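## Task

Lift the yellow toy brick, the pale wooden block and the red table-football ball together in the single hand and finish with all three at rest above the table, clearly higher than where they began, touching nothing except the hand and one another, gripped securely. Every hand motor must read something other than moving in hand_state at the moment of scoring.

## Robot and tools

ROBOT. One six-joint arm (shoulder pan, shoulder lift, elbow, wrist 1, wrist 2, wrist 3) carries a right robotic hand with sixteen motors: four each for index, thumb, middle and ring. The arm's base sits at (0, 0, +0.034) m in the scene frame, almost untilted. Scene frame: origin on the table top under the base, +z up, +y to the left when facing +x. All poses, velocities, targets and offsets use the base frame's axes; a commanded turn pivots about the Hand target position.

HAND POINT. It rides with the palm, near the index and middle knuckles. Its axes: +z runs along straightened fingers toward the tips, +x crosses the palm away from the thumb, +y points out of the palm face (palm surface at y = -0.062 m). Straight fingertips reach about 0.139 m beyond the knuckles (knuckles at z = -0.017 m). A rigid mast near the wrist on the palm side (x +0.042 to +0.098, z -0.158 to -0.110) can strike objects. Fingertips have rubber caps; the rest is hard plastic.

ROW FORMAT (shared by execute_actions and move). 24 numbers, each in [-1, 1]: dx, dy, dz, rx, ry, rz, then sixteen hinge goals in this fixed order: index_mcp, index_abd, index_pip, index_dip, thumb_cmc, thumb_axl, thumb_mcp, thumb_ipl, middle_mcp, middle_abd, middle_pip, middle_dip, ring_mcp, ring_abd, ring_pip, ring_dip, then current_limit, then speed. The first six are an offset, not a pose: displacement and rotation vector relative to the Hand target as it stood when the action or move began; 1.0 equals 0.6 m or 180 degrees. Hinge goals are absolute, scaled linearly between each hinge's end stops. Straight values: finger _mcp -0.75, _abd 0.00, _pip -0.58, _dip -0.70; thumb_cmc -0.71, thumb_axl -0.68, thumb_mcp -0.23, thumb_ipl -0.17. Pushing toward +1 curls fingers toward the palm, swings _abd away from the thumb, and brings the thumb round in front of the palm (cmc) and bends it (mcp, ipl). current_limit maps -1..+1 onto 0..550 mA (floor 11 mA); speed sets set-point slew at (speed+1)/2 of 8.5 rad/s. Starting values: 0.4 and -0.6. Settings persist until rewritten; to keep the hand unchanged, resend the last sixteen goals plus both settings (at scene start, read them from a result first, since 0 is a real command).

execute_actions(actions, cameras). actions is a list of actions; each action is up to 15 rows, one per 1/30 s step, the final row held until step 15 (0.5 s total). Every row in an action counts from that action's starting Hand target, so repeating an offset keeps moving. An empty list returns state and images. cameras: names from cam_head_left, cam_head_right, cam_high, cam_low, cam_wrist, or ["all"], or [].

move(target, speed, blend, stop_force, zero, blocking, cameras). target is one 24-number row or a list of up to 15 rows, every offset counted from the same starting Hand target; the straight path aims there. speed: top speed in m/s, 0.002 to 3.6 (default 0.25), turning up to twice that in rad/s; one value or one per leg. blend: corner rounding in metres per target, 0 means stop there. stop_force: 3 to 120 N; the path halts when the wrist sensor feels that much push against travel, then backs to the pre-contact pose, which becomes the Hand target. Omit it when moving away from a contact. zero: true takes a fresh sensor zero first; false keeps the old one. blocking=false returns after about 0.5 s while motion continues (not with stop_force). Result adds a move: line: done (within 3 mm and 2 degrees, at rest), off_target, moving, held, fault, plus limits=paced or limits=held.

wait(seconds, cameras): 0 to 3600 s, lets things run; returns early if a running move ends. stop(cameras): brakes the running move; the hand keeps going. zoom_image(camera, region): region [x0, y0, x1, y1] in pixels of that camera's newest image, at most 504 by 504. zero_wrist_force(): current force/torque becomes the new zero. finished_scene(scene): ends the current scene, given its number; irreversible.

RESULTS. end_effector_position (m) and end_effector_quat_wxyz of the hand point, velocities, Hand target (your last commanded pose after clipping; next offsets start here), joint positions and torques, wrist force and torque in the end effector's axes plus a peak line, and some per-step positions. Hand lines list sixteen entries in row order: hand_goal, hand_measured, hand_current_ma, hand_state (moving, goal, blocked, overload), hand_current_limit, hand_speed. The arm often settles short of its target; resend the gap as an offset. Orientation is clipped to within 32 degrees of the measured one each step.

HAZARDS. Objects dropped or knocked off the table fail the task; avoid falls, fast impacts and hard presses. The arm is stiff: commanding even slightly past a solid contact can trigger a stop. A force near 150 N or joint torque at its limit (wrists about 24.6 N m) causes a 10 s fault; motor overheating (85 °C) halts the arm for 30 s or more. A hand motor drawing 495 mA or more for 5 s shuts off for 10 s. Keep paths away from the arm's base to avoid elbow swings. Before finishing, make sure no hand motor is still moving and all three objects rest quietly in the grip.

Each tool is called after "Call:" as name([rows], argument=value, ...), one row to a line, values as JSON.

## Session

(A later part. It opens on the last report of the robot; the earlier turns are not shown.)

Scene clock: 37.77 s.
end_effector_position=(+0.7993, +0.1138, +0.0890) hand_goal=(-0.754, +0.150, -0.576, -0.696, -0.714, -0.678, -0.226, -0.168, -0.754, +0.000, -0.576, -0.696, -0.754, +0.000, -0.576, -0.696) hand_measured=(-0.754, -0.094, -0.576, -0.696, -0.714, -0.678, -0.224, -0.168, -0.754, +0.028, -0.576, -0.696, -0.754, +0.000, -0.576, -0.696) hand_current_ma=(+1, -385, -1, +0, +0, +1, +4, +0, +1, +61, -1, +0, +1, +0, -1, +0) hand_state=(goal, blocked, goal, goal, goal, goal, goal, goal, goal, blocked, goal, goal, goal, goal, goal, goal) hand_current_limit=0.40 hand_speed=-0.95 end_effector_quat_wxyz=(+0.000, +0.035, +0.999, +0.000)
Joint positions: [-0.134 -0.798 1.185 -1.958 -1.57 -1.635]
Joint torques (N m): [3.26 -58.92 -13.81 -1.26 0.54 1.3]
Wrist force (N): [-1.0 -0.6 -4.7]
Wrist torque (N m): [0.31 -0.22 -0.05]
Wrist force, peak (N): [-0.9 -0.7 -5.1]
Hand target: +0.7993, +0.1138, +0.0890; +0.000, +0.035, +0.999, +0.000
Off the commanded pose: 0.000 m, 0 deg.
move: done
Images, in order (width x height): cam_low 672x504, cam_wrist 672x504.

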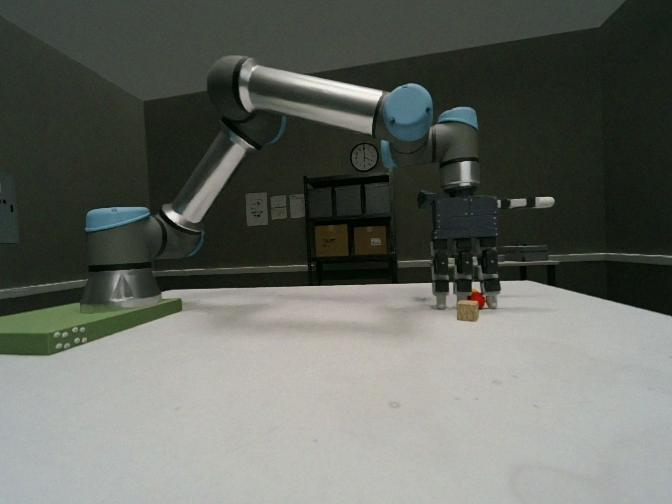

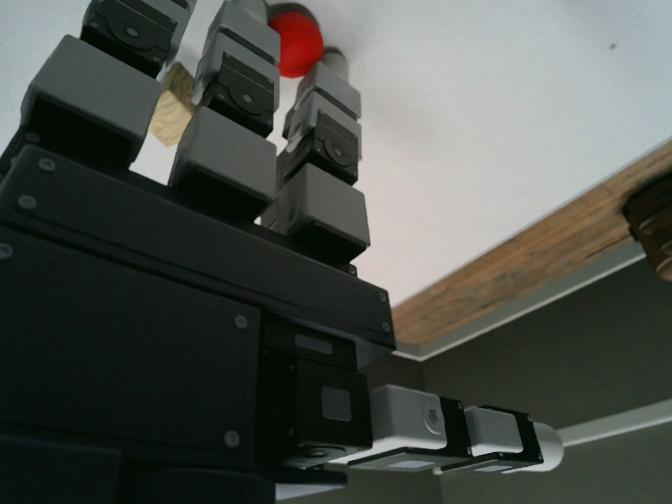

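Call:
move(target=[0, 0, 0.05, 0, 0, 0, -0.754, 0.15, -0.576, -0.696, -0.714, -0.678, -0.226, -0.168, -0.754, 0, -0.576, -0.696, -0.754, 0, -0.576, -0.696, 0.4, -0.95], speed=0.08, cameras=["cam_wrist", "cam_low", "cam_high", "cam_head_left"])

Call:
zoom_image(camera="cam_wrist", region=[200, 0, 400, 150])

Call:
zoom_image(camera="cam_low", region=[420, 240, 540, 330])

Call:
zoom_image(camera="cam_head_left", region=[260, 240, 420, 380])

Scene clock: 39.30 s.
end_effector_position=(+0.7994, +0.1138, +0.1192) hand_goal=(-0.754, +0.150, -0.576, -0.696, -0.714, -0.678, -0.226, -0.168, -0.754, +0.000, -0.576, -0.696, -0.754, +0.000, -0.576, -0.696) hand_measured=(-0.754, -0.058, -0.576, -0.696, -0.714, -0.678, -0.224, -0.168, -0.754, +0.044, -0.576, -0.696, -0.754, +0.000, -0.576, -0.696) hand_current_ma=(+1, -385, -1, +0, +0, +1, +4, +0, +1, +105, -1, +0, +1, +0, -1, +0) hand_state=(goal, blocked, goal, goal, goal, goal, goal, goal, goal, blocked, goal, goal, goal, goal, goal, goal) hand_current_limit=0.40 hand_speed=-0.95 end_effector_quat_wxyz=(+0.000, +0.035, +0.999, +0.000)
Joint positions: [-0.134 -0.825 1.151 -1.898 -1.57 -1.635]
Joint torques (N m): [8.91 -43.27 -13.12 -3.79 1.02 1.04]
Wrist force (N): [0.4 -0.6 0.5]
Wrist torque (N m): [-0.09 -0.03 0.05]
Wrist force, peak (N): [-1.1 -0.4 -5.3]
Hand target: +0.7993, +0.1138, +0.1190; +0.000, +0.035, +0.999, +0.000
Off the commanded pose: 0.000 m, 0 deg.
move: done
Images, in order (width x height): cam_head_left 672x504, cam_high 672x504, cam_low 672x504, cam_wrist 672x504.

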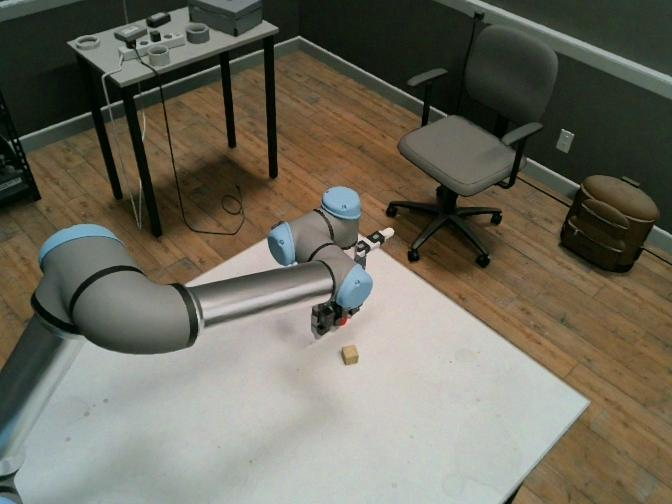

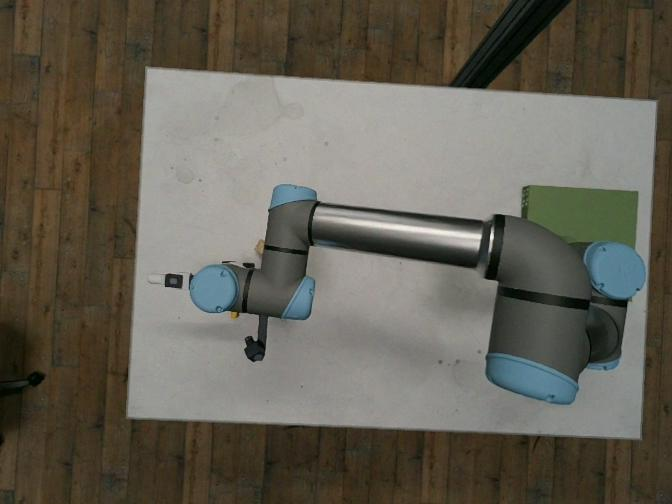

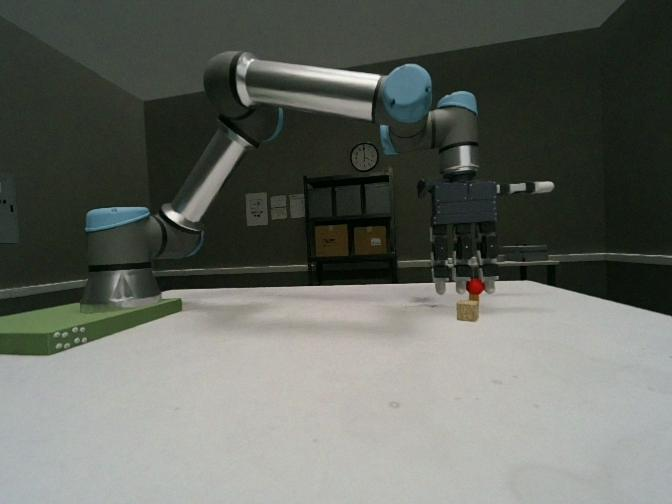

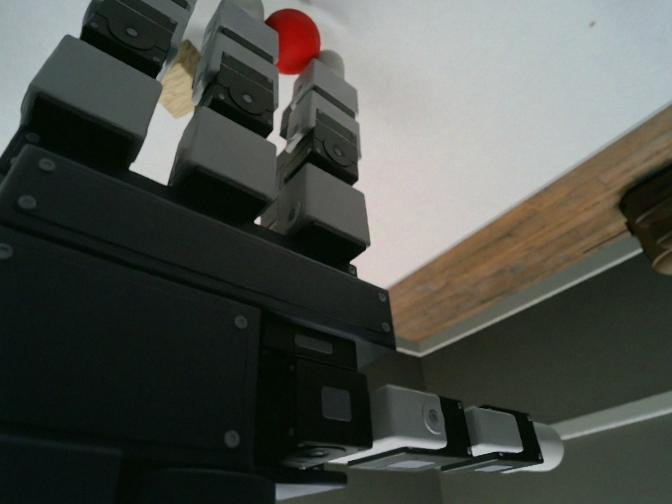

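Scaled by 2.520.

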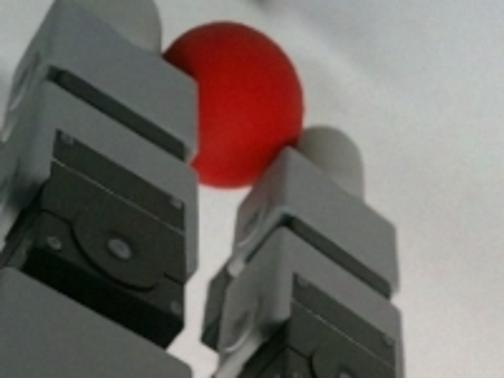

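Scaled by 4.200.

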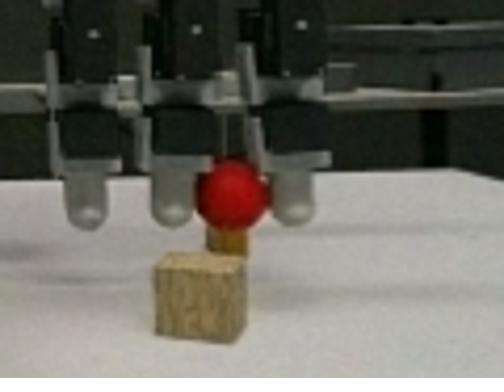

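Scaled by 3.150.

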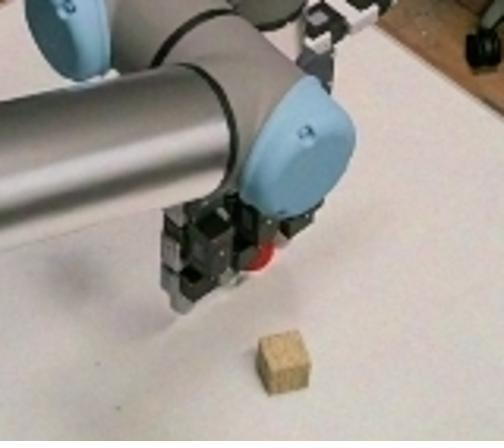

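Call:
move([
  [0, 0, 0.0267, 0, 0, 0, -0.754, 0.15, -0.576, -0.696, -0.714, -0.678, -0.226, -0.168, -0.754, 0, -0.576, -0.696, -0.754, 0.3, -0.576, -0.696, 0.4, -0.85],
  [0.1448, 0.1477, 0.0267, 0, 0, 0, -0.754, 0.15, -0.576, -0.696, -0.714, -0.678, -0.226, -0.168, -0.754, 0, -0.576, -0.696, -0.754, 0.3, -0.576, -0.696, 0.4, -0.85],
], speed=0.15, blend=[0.01, 0], cameras=["cam_wrist", "cam_low", "cam_head_left", "cam_head_right", "cam_high"])

Call:
zoom_image(camera="cam_wrist", region=[0, 0, 400, 200])

Call:
zoom_image(camera="cam_low", region=[400, 230, 540, 335])

Call:
zoom_image(camera="cam_head_left", region=[260, 220, 460, 370])

Scene clock: 44.10 s.
end_effector_position=(+0.8862, +0.2025, +0.1350) hand_goal=(-0.754, +0.150, -0.576, -0.696, -0.714, -0.678, -0.226, -0.168, -0.754, +0.000, -0.576, -0.696, -0.754, +0.300, -0.576, -0.696) hand_measured=(-0.754, -0.058, -0.576, -0.696, -0.714, -0.678, -0.224, -0.168, -0.754, +0.044, -0.576, -0.696, -0.754, +0.294, -0.576, -0.696) hand_current_ma=(+1, -385, -1, +0, +0, +1, +5, +0, +1, +107, -1, +0, +1, -8, -1, +0) hand_state=(goal, blocked, goal, goal, goal, goal, goal, goal, goal, blocked, goal, goal, goal, goal, goal, goal) hand_current_limit=0.40 hand_speed=-0.85 end_effector_quat_wxyz=(+0.000, +0.035, +0.999, +0.000)
Joint positions: [-0.016 -0.543 0.587 -1.615 -1.57 -1.517]
Joint torques (N m): [-12.58 -61.56 -35.46 -2.09 -1.12 -1.9]
Wrist force (N): [0.7 -0.5 0.8]
Wrist torque (N m): [-0.12 -0.07 0.05]
Wrist force, peak (N): [0.4 -0.8 3.1]
Hand target: +0.8862, +0.2024, +0.1350; +0.000, +0.035, +0.999, +0.000
Off the commanded pose: 0.000 m, 0 deg.
move: done; blend cut to 0.008 m at target 1

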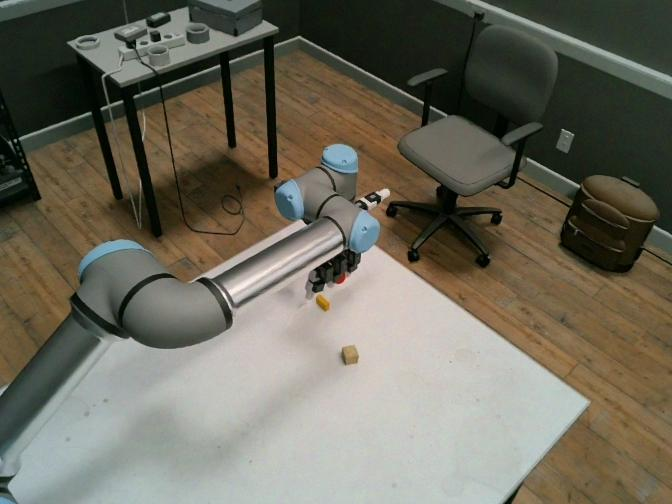

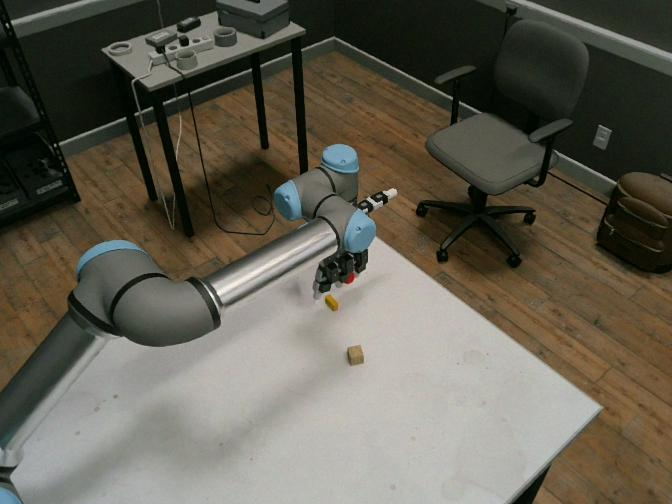

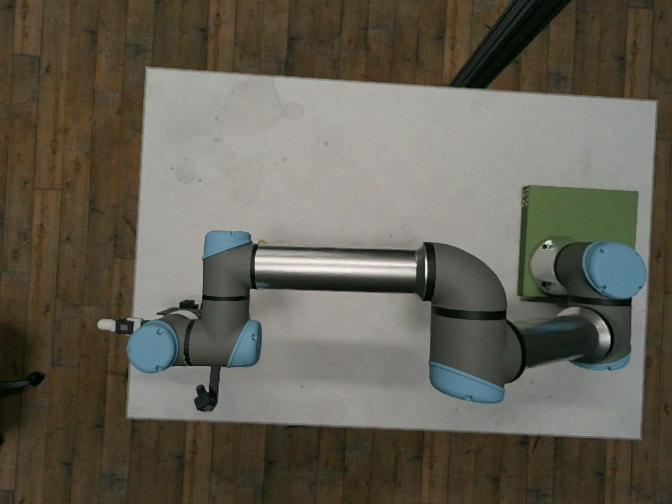

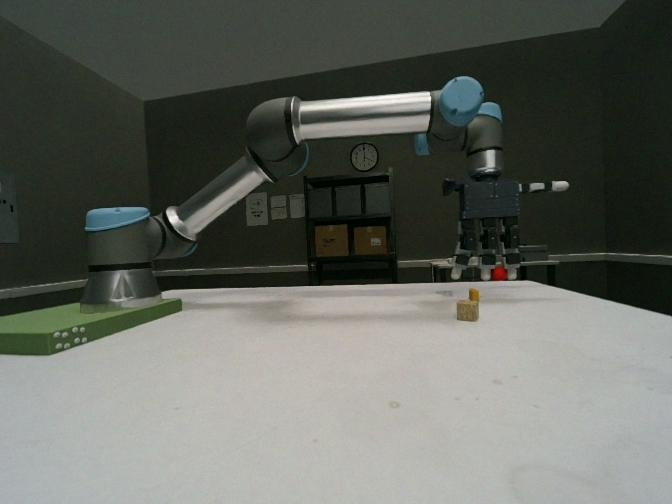

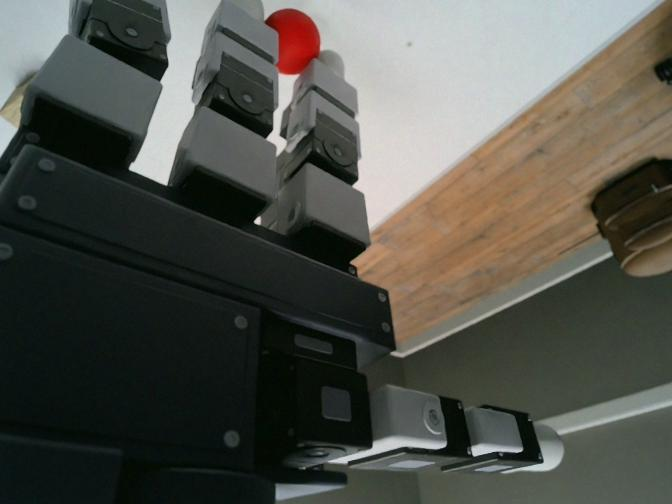

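Scaled by 1.260.

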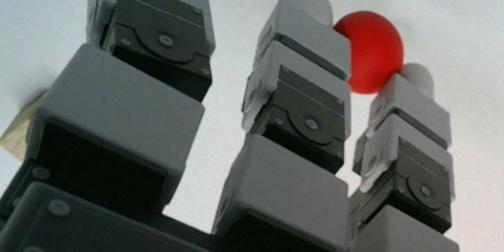

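Scaled by 3.600.

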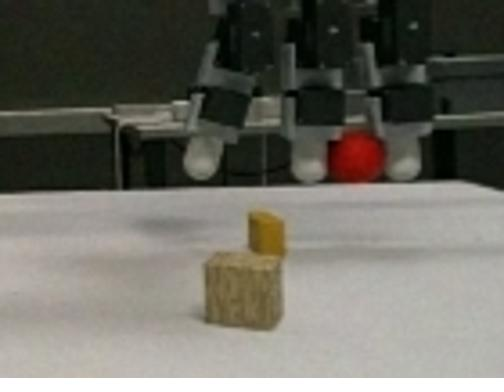

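Scaled by 2.520.

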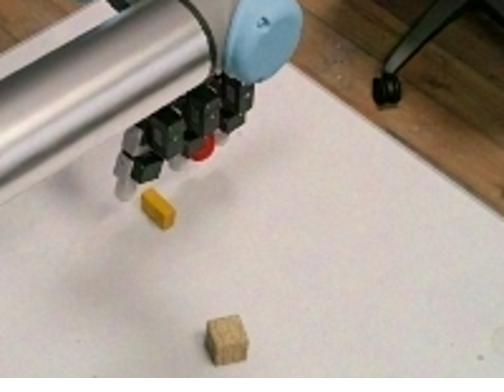

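Call:
zoom_image(camera="cam_head_left", region=[290, 250, 370, 320])

Call:
zoom_image(camera="cam_head_right", region=[290, 250, 380, 320])

Call:
zoom_image(camera="cam_low", region=[440, 260, 530, 330])

Scaled by 6.300.

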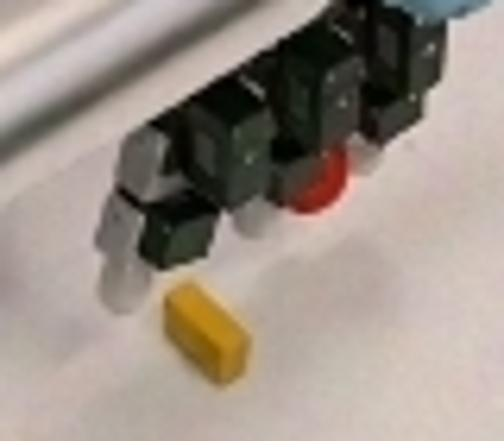

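Scaled by 5.600.

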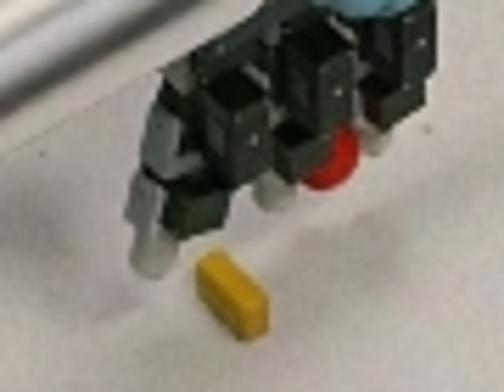

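Scaled by 5.600.

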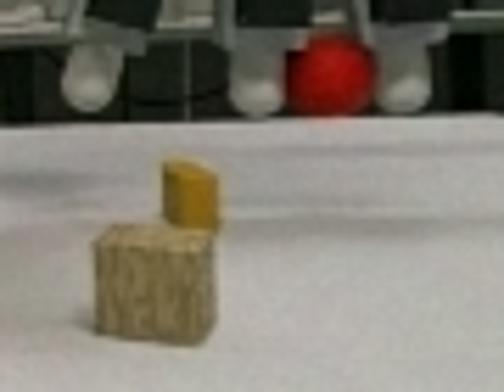

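Call:
move(target=[0, 0, -0.0417, 0, 0, 0, -0.754, 0.15, -0.576, -0.696, -0.714, -0.678, -0.226, -0.168, -0.754, 0, -0.576, -0.696, -0.754, 0.3, -0.576, -0.696, 0.4, -0.85], speed=0.08, cameras=["cam_low", "cam_head_left", "cam_head_right", "cam_wrist"])

Call:
zoom_image(camera="cam_head_left", region=[290, 250, 370, 320])

Call:
zoom_image(camera="cam_head_right", region=[290, 250, 380, 320])

Call:
zoom_image(camera="cam_low", region=[440, 260, 530, 330])

Call:
zoom_image(camera="cam_wrist", region=[0, 0, 360, 160])

Scene clock: 50.00 s.
end_effector_position=(+0.8862, +0.2024, +0.1098) hand_goal=(-0.754, +0.150, -0.576, -0.696, -0.714, -0.678, -0.226, -0.168, -0.754, +0.000, -0.576, -0.696, -0.754, +0.300, -0.576, -0.696) hand_measured=(-0.754, -0.058, -0.576, -0.696, -0.714, -0.678, -0.224, -0.168, -0.754, +0.044, -0.576, -0.696, -0.754, +0.294, -0.576, -0.696) hand_current_ma=(+1, -385, -1, +0, +0, +1, +5, +0, +1, +107, -1, +0, +1, -8, -1, +0) hand_state=(goal, blocked, goal, goal, goal, goal, goal, goal, goal, blocked, goal, goal, goal, goal, goal, goal) hand_current_limit=0.40 hand_speed=-0.85 end_effector_quat_wxyz=(+0.000, +0.035, +0.999, +0.000)
Joint positions: [-0.017 -0.535 0.637 -1.672 -1.57 -1.517]
Joint torques (N m): [-11.87 -75.17 -35.31 -0.94 0.41 0.07]
Wrist force (N): [0.4 -0.4 0.8]
Wrist torque (N m): [-0.09 -0.03 0.03]
Wrist force, peak (N): [0.4 -0.2 1.8]
Hand target: +0.8862, +0.2024, +0.1100; +0.000, +0.035, +0.999, +0.000
Off the commanded pose: 0.000 m, 0 deg.
move: done
Images, in order (width x height): cam_head_left 672x504, cam_head_right 672x504, cam_low 672x504, cam_wrist 672x504.

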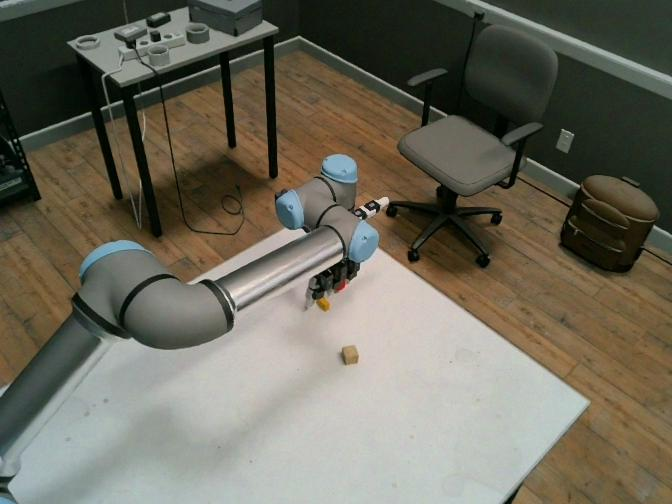

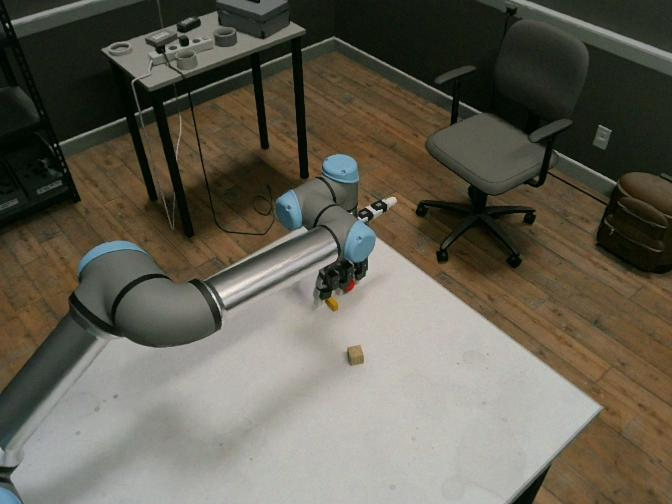

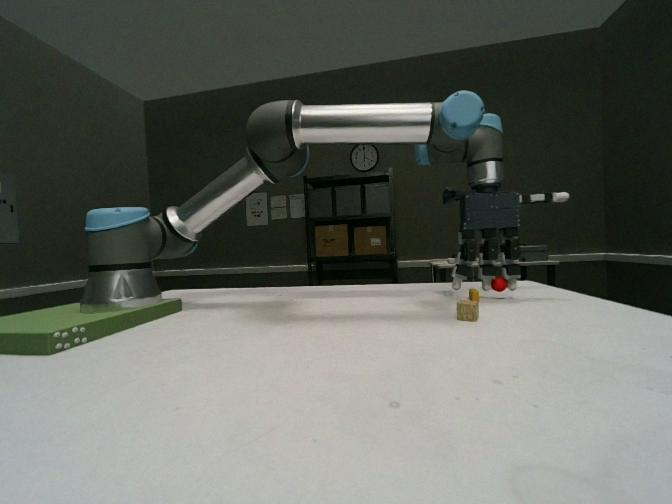

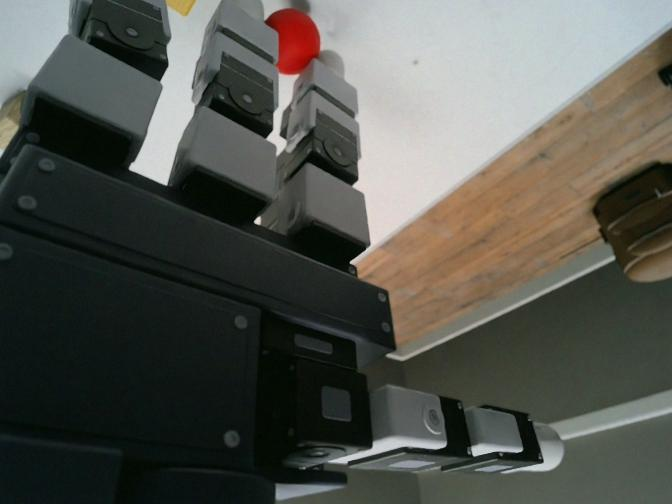

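Scaled by 6.300.

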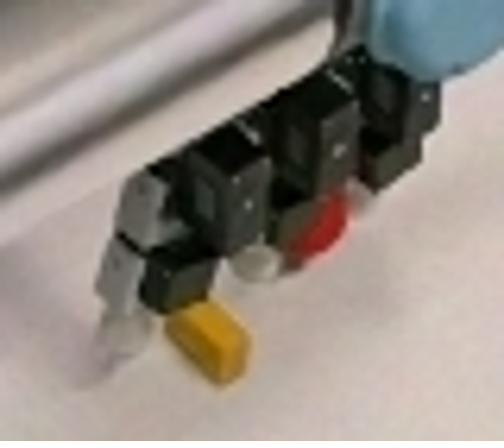

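Scaled by 5.600.

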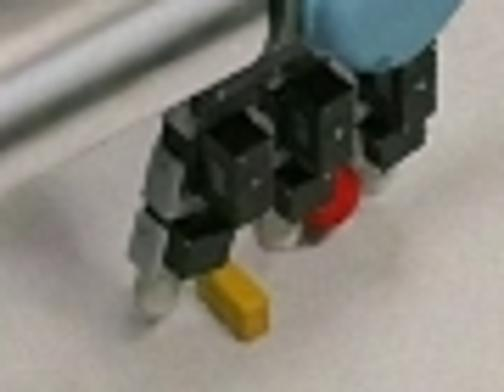

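Scaled by 5.600.

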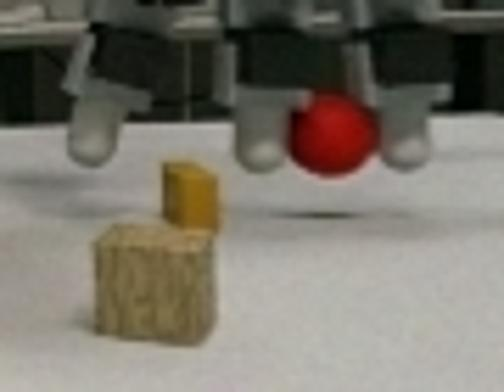

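Scaled by 1.400.

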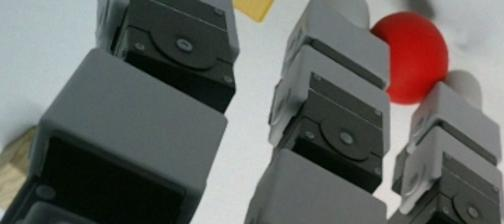

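Call:
move(target=[-0.012, -0.0167, 0, 0, 0, 0, -0.754, 0.15, -0.576, -0.696, -0.714, -0.678, -0.226, -0.168, -0.754, 0, -0.576, -0.696, -0.754, 0.3, -0.576, -0.696, 0.4, -0.85], speed=0.05, cameras=["cam_low", "cam_wrist"])

Call:
zoom_image(camera="cam_wrist", region=[60, 0, 360, 130])

Call:
zoom_image(camera="cam_low", region=[440, 260, 530, 330])

Scene clock: 52.93 s.
end_effector_position=(+0.8790, +0.1922, +0.1101) hand_goal=(-0.754, +0.150, -0.576, -0.696, -0.714, -0.678, -0.226, -0.168, -0.754, +0.000, -0.576, -0.696, -0.754, +0.300, -0.576, -0.696) hand_measured=(-0.754, -0.058, -0.576, -0.696, -0.714, -0.678, -0.224, -0.168, -0.754, +0.044, -0.576, -0.696, -0.754, +0.294, -0.576, -0.696) hand_current_ma=(+1, -385, -1, +0, +0, +1, +5, +0, +1, +107, -1, +0, +1, -8, -1, +0) hand_state=(goal, blocked, goal, goal, goal, goal, goal, goal, goal, blocked, goal, goal, goal, goal, goal, goal) hand_current_limit=0.40 hand_speed=-0.85 end_effector_quat_wxyz=(+0.000, +0.035, +0.999, +0.000)
Joint positions: [-0.029 -0.568 0.699 -1.702 -1.57 -1.529]
Joint torques (N m): [13.06 -52.23 -33.38 -1.2 -0.48 2.22]
Wrist force (N): [0.4 -0.4 0.9]
Wrist torque (N m): [-0.11 -0.04 0.05]
Wrist force, peak (N): [0.9 -1.1 0.8]
Hand target: +0.8790, +0.1924, +0.1100; +0.000, +0.035, +0.999, +0.000
Off the commanded pose: 0.000 m, 0 deg.
move: done

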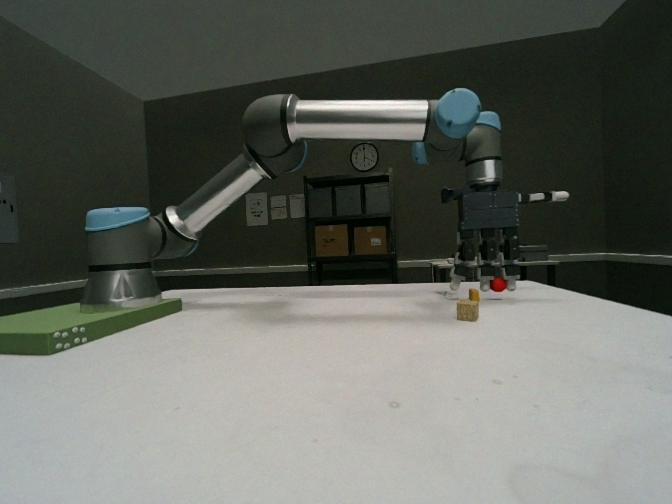

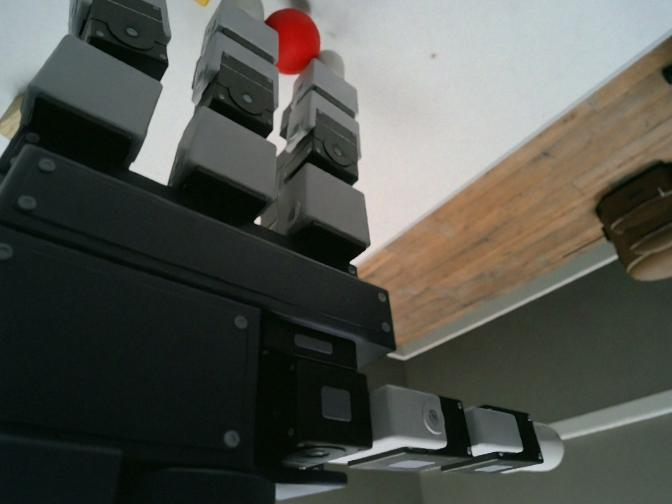

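Scaled by 1.680.

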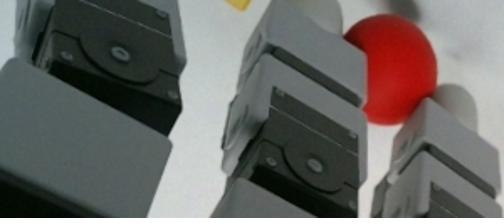

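Scaled by 5.600.

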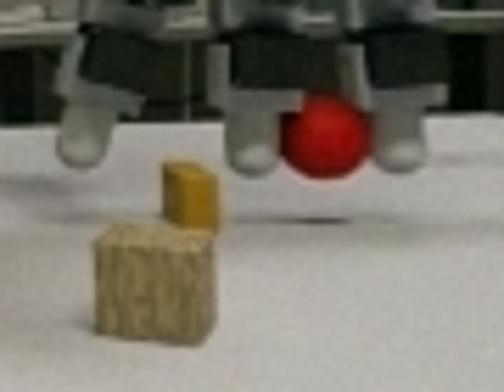

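Call:
move(target=[0, 0, -0.0315, 0, 0, 0, -0.754, 0.15, -0.576, -0.696, -0.714, -0.678, -0.226, -0.168, -0.754, 0, -0.576, -0.696, -0.754, 0.3, -0.576, -0.696, 0.4, -0.85], speed=0.05, stop_force=4, cameras=["cam_low", "cam_head_left", "cam_head_right", "cam_wrist"])

Call:
zoom_image(camera="cam_low", region=[440, 260, 530, 330])

Call:
zoom_image(camera="cam_head_right", region=[290, 260, 380, 330])

Call:
zoom_image(camera="cam_wrist", region=[60, 0, 360, 130])

Scene clock: 55.47 s.
end_effector_position=(+0.8790, +0.1924, +0.0914) hand_goal=(-0.754, +0.150, -0.576, -0.696, -0.714, -0.678, -0.226, -0.168, -0.754, +0.000, -0.576, -0.696, -0.754, +0.300, -0.576, -0.696) hand_measured=(-0.754, -0.058, -0.576, -0.696, -0.714, -0.678, -0.224, -0.168, -0.754, +0.046, -0.576, -0.696, -0.754, +0.294, -0.576, -0.696) hand_current_ma=(+1, -385, -1, +0, +0, +1, +5, +0, +1, +109, -1, +0, +1, -8, -1, +0) hand_state=(goal, blocked, goal, goal, goal, goal, goal, goal, goal, blocked, goal, goal, goal, goal, goal, goal) hand_current_limit=0.40 hand_speed=-0.85 end_effector_quat_wxyz=(+0.000, +0.035, +0.999, +0.000)
Joint positions: [-0.029 -0.557 0.727 -1.741 -1.57 -1.529]
Joint torques (N m): [13.04 -74.22 -35.71 -3.74 -0.3 1.63]
Wrist force (N): [0.6 -0.2 0.4]
Wrist torque (N m): [-0.05 -0.09 0.06]
Wrist force, peak (N): [0.0 -0.5 -6.6]
Hand target: +0.8790, +0.1924, +0.0914; +0.000, +0.035, +0.999, +0.000
Off the commanded pose: 0.000 m, 0 deg.
move: contact
Images, in order (width x height): cam_head_left 672x504, cam_head_right 672x504, cam_low 672x504, cam_wrist 672x504.

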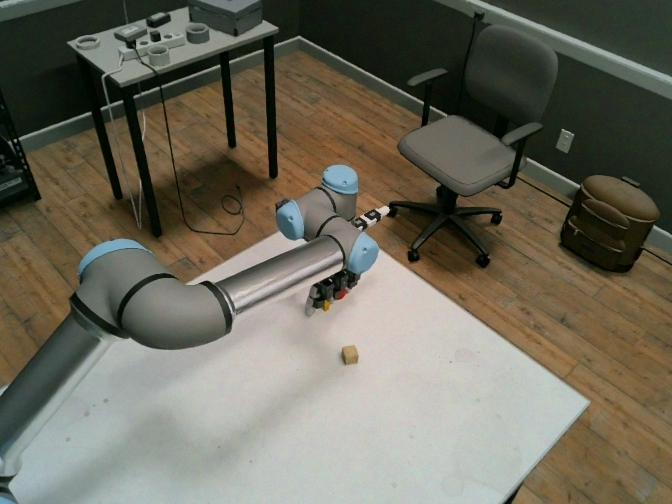

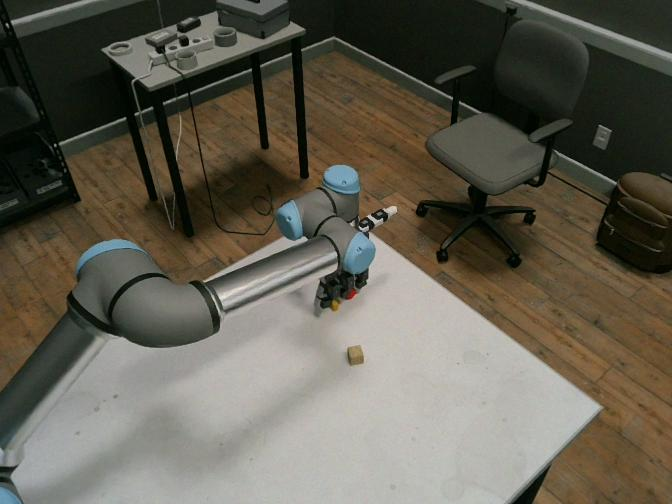

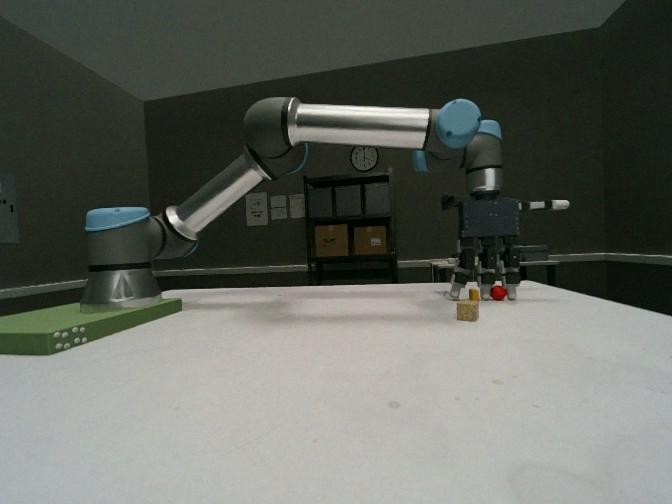

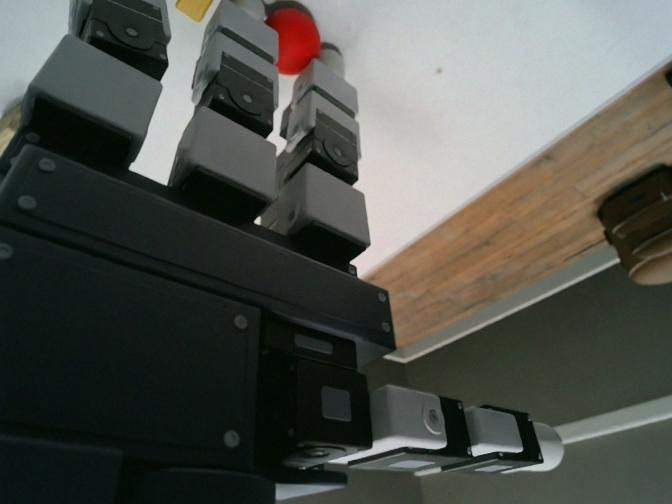

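Scaled by 5.600.

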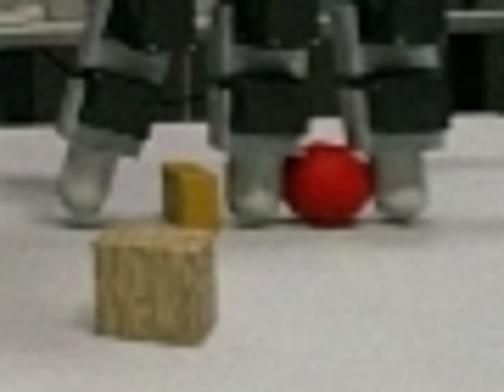

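Scaled by 5.600.

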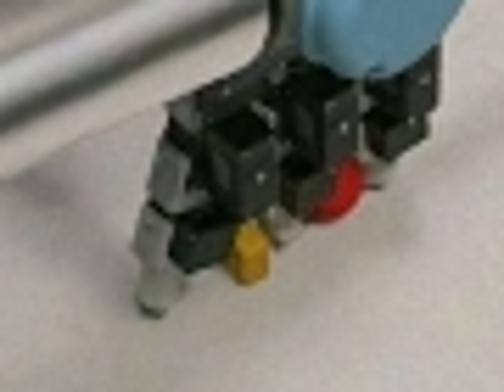

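Scaled by 1.680.

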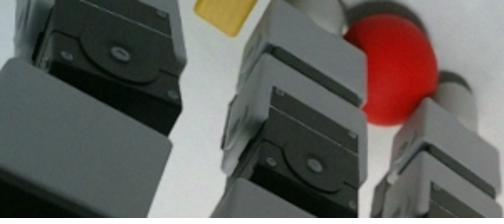

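Call:
move(target=[0, 0, 0, 0, 0, 0, -0.754, 0.15, -0.576, -0.696, -0.714, -0.678, -0.226, -0.168, -0.754, 0, -0.576, -0.696, -0.754, -0.27, -0.576, -0.696, 0.4, -0.95], speed=0.05, cameras=["cam_low", "cam_head_right", "cam_wrist"])

Call:
zoom_image(camera="cam_low", region=[440, 260, 530, 330])

Call:
zoom_image(camera="cam_head_right", region=[290, 260, 380, 330])

Call:
zoom_image(camera="cam_wrist", region=[60, 0, 360, 130])

Scene clock: 58.50 s.
end_effector_position=(+0.8790, +0.1924, +0.0914) hand_goal=(-0.754, +0.150, -0.576, -0.696, -0.714, -0.678, -0.226, -0.168, -0.754, +0.000, -0.576, -0.696, -0.754, -0.270, -0.576, -0.696) hand_measured=(-0.754, -0.058, -0.576, -0.696, -0.714, -0.678, -0.224, -0.168, -0.754, +0.046, -0.576, -0.696, -0.754, -0.060, -0.576, -0.696) hand_current_ma=(+1, -385, -1, +0, +0, +1, +5, +0, +1, +109, -1, +0, +1, +119, -1, +0) hand_state=(goal, blocked, goal, goal, goal, goal, goal, goal, goal, blocked, goal, goal, goal, moving, goal, goal) hand_current_limit=0.40 hand_speed=-0.95 end_effector_quat_wxyz=(+0.000, +0.035, +0.999, +0.000)
Joint positions: [-0.029 -0.557 0.727 -1.741 -1.57 -1.529]
Joint torques (N m): [12.42 -73.1 -36.24 -3.73 -0.37 1.62]
Wrist force (N): [0.3 -0.4 0.6]
Wrist torque (N m): [-0.09 0.01 0.03]
Wrist force, peak (N): [0.9 -0.5 0.5]
Hand target: +0.8790, +0.1924, +0.0914; +0.000, +0.035, +0.999, +0.000
Off the commanded pose: 0.000 m, 0 deg.
move: done
Images, in order (width x height): cam_head_right 672x504, cam_low 672x504, cam_wrist 672x504.

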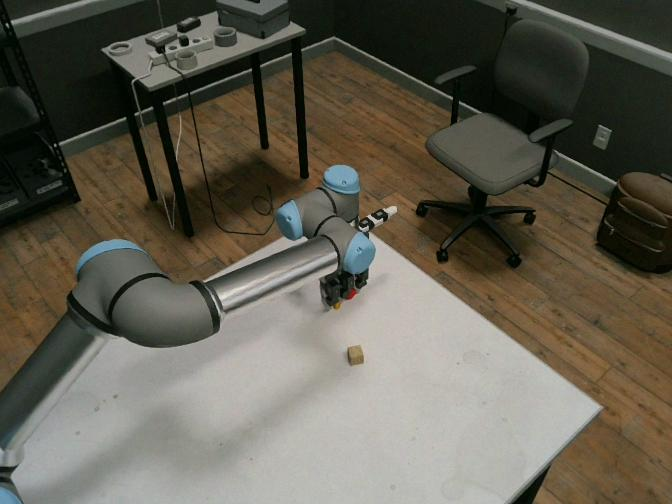

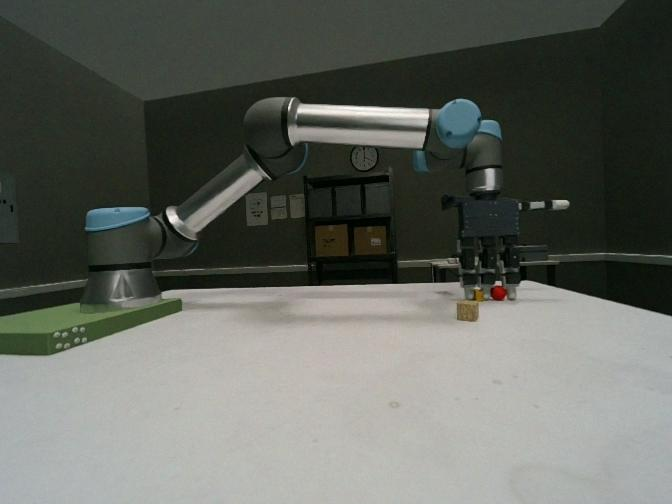

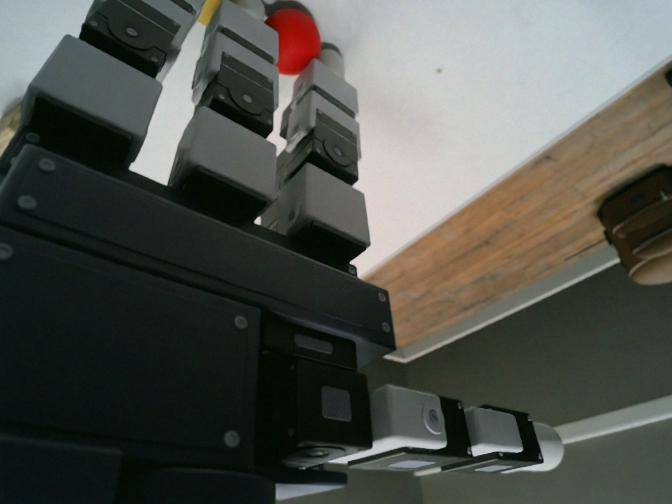

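Scaled by 5.600.

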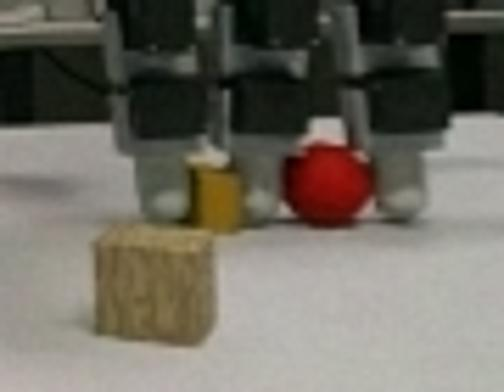

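Scaled by 5.600.

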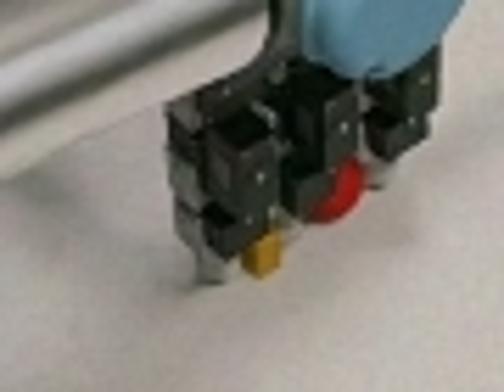

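Scaled by 1.680.

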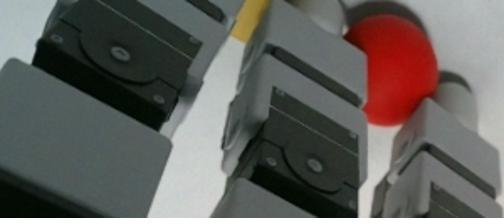

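Call:
wait(seconds=0.4, cameras=["cam_low"])

Call:
zoom_image(camera="cam_low", region=[440, 260, 530, 330])

Scene clock: 59.40 s.
end_effector_position=(+0.8790, +0.1924, +0.0914) hand_goal=(-0.754, +0.150, -0.576, -0.696, -0.714, -0.678, -0.226, -0.168, -0.754, +0.000, -0.576, -0.696, -0.754, -0.270, -0.576, -0.696) hand_measured=(-0.754, -0.058, -0.576, -0.696, -0.714, -0.678, -0.224, -0.168, -0.754, +0.046, -0.576, -0.696, -0.752, -0.068, -0.576, -0.696) hand_current_ma=(+1, -385, -1, +0, +0, +1, +5, +0, +1, +109, -1, +0, +2, +385, -1, +0) hand_state=(goal, blocked, goal, goal, goal, goal, goal, goal, goal, blocked, goal, goal, goal, blocked, goal, goal) hand_current_limit=0.40 hand_speed=-0.95 end_effector_quat_wxyz=(+0.000, +0.035, +0.999, +0.000)
Joint positions: [-0.029 -0.557 0.727 -1.741 -1.57 -1.529]
Joint torques (N m): [12.72 -73 -35.43 -3.66 -0.25 1.59]
Wrist force (N): [0.7 -0.5 0.1]
Wrist torque (N m): [-0.06 -0.03 0.05]
Wrist force, peak (N): [0.8 -0.8 0.3]
Hand target: +0.8790, +0.1924, +0.0914; +0.000, +0.035, +0.999, +0.000
Off the commanded pose: 0.000 m, 0 deg.
wait: 0.40 s; at rest from the start

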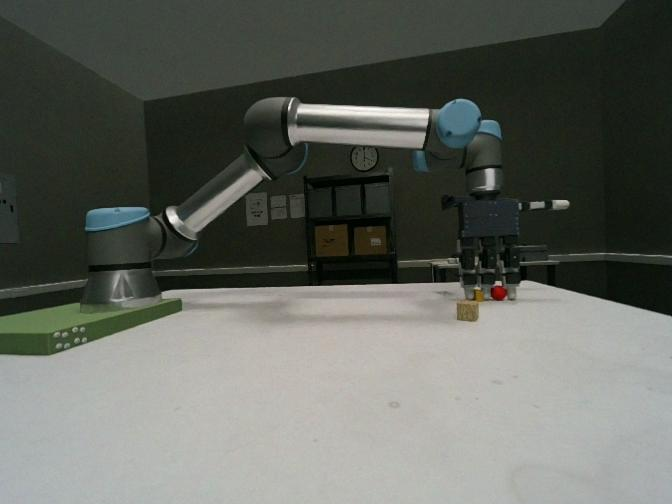

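Scaled by 5.600.

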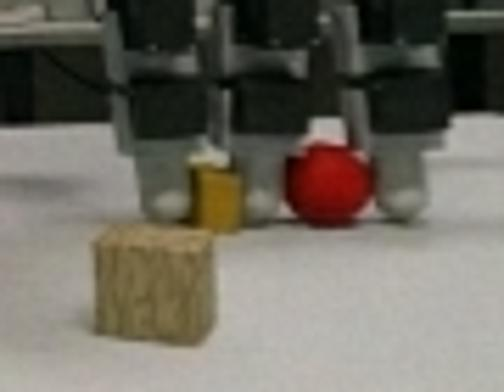

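Call:
move(target=[0, 0, 0.0667, 0, 0, 0, -0.754, 0.15, -0.576, -0.696, -0.714, -0.678, -0.226, -0.168, -0.754, 0, -0.576, -0.696, -0.754, -0.27, -0.576, -0.696, 0.4, -0.95], speed=0.08, cameras=["cam_low", "cam_wrist"])

Call:
zoom_image(camera="cam_low", region=[440, 250, 530, 320])

Call:
zoom_image(camera="cam_wrist", region=[60, 0, 360, 130])

Scene clock: 60.60 s.
end_effector_position=(+0.8791, +0.1924, +0.1316) hand_goal=(-0.754, +0.150, -0.576, -0.696, -0.714, -0.678, -0.226, -0.168, -0.754, +0.000, -0.576, -0.696, -0.754, -0.270, -0.576, -0.696) hand_measured=(-0.754, -0.058, -0.576, -0.696, -0.714, -0.678, -0.224, -0.168, -0.754, +0.046, -0.576, -0.696, -0.752, -0.068, -0.576, -0.696) hand_current_ma=(+1, -385, -1, +0, +0, +1, +5, +0, +0, +108, -1, +0, +3, +385, +0, +0) hand_state=(goal, blocked, goal, goal, goal, goal, goal, goal, goal, blocked, goal, goal, goal, blocked, goal, goal) hand_current_limit=0.40 hand_speed=-0.95 end_effector_quat_wxyz=(+0.000, +0.035, +0.999, +0.000)
Joint positions: [-0.029 -0.576 0.66 -1.655 -1.57 -1.529]
Joint torques (N m): [11.39 -50.47 -15.34 -3.84 0.99 1]
Wrist force (N): [0.6 -0.3 1.1]
Wrist torque (N m): [-0.11 -0.07 0.05]
Wrist force, peak (N): [0.5 -0.4 1.9]
Hand target: +0.8790, +0.1924, +0.1314; +0.000, +0.035, +0.999, +0.000
Off the commanded pose: 0.000 m, 0 deg.
move: done

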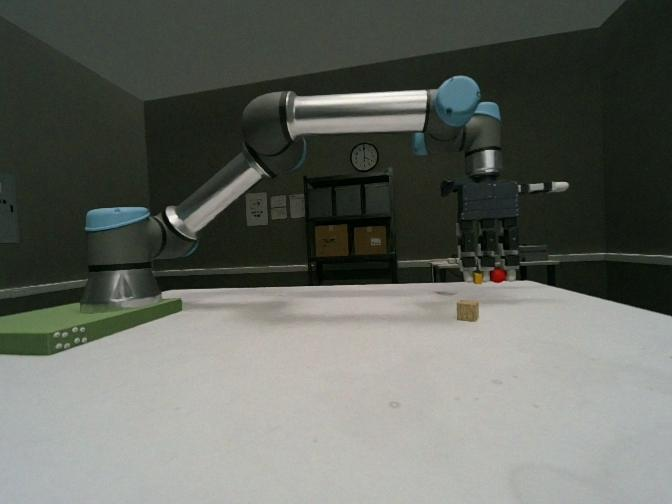

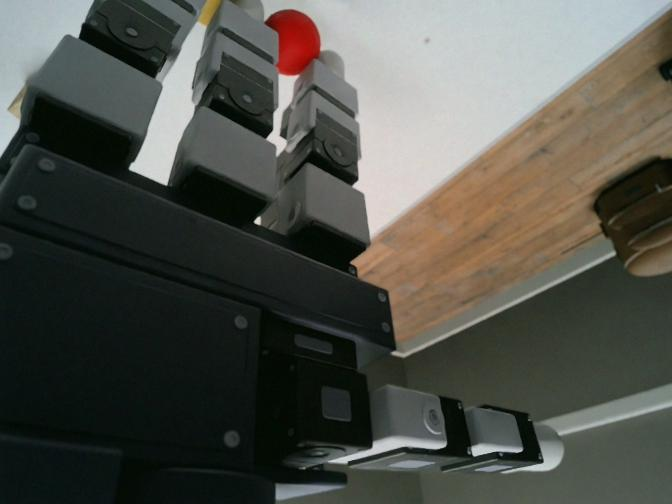

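Scaled by 5.600.

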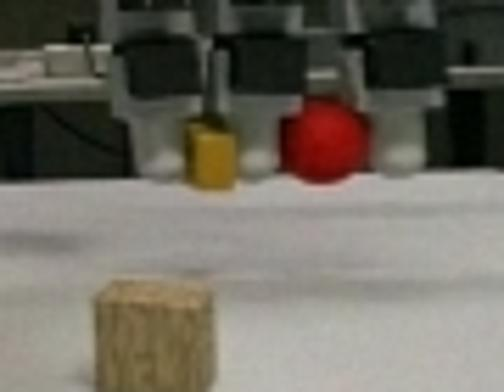

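Scaled by 1.680.

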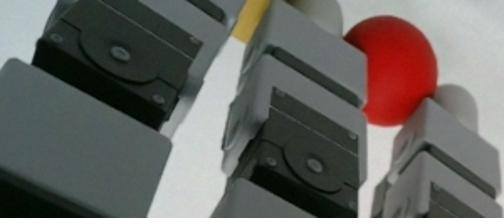

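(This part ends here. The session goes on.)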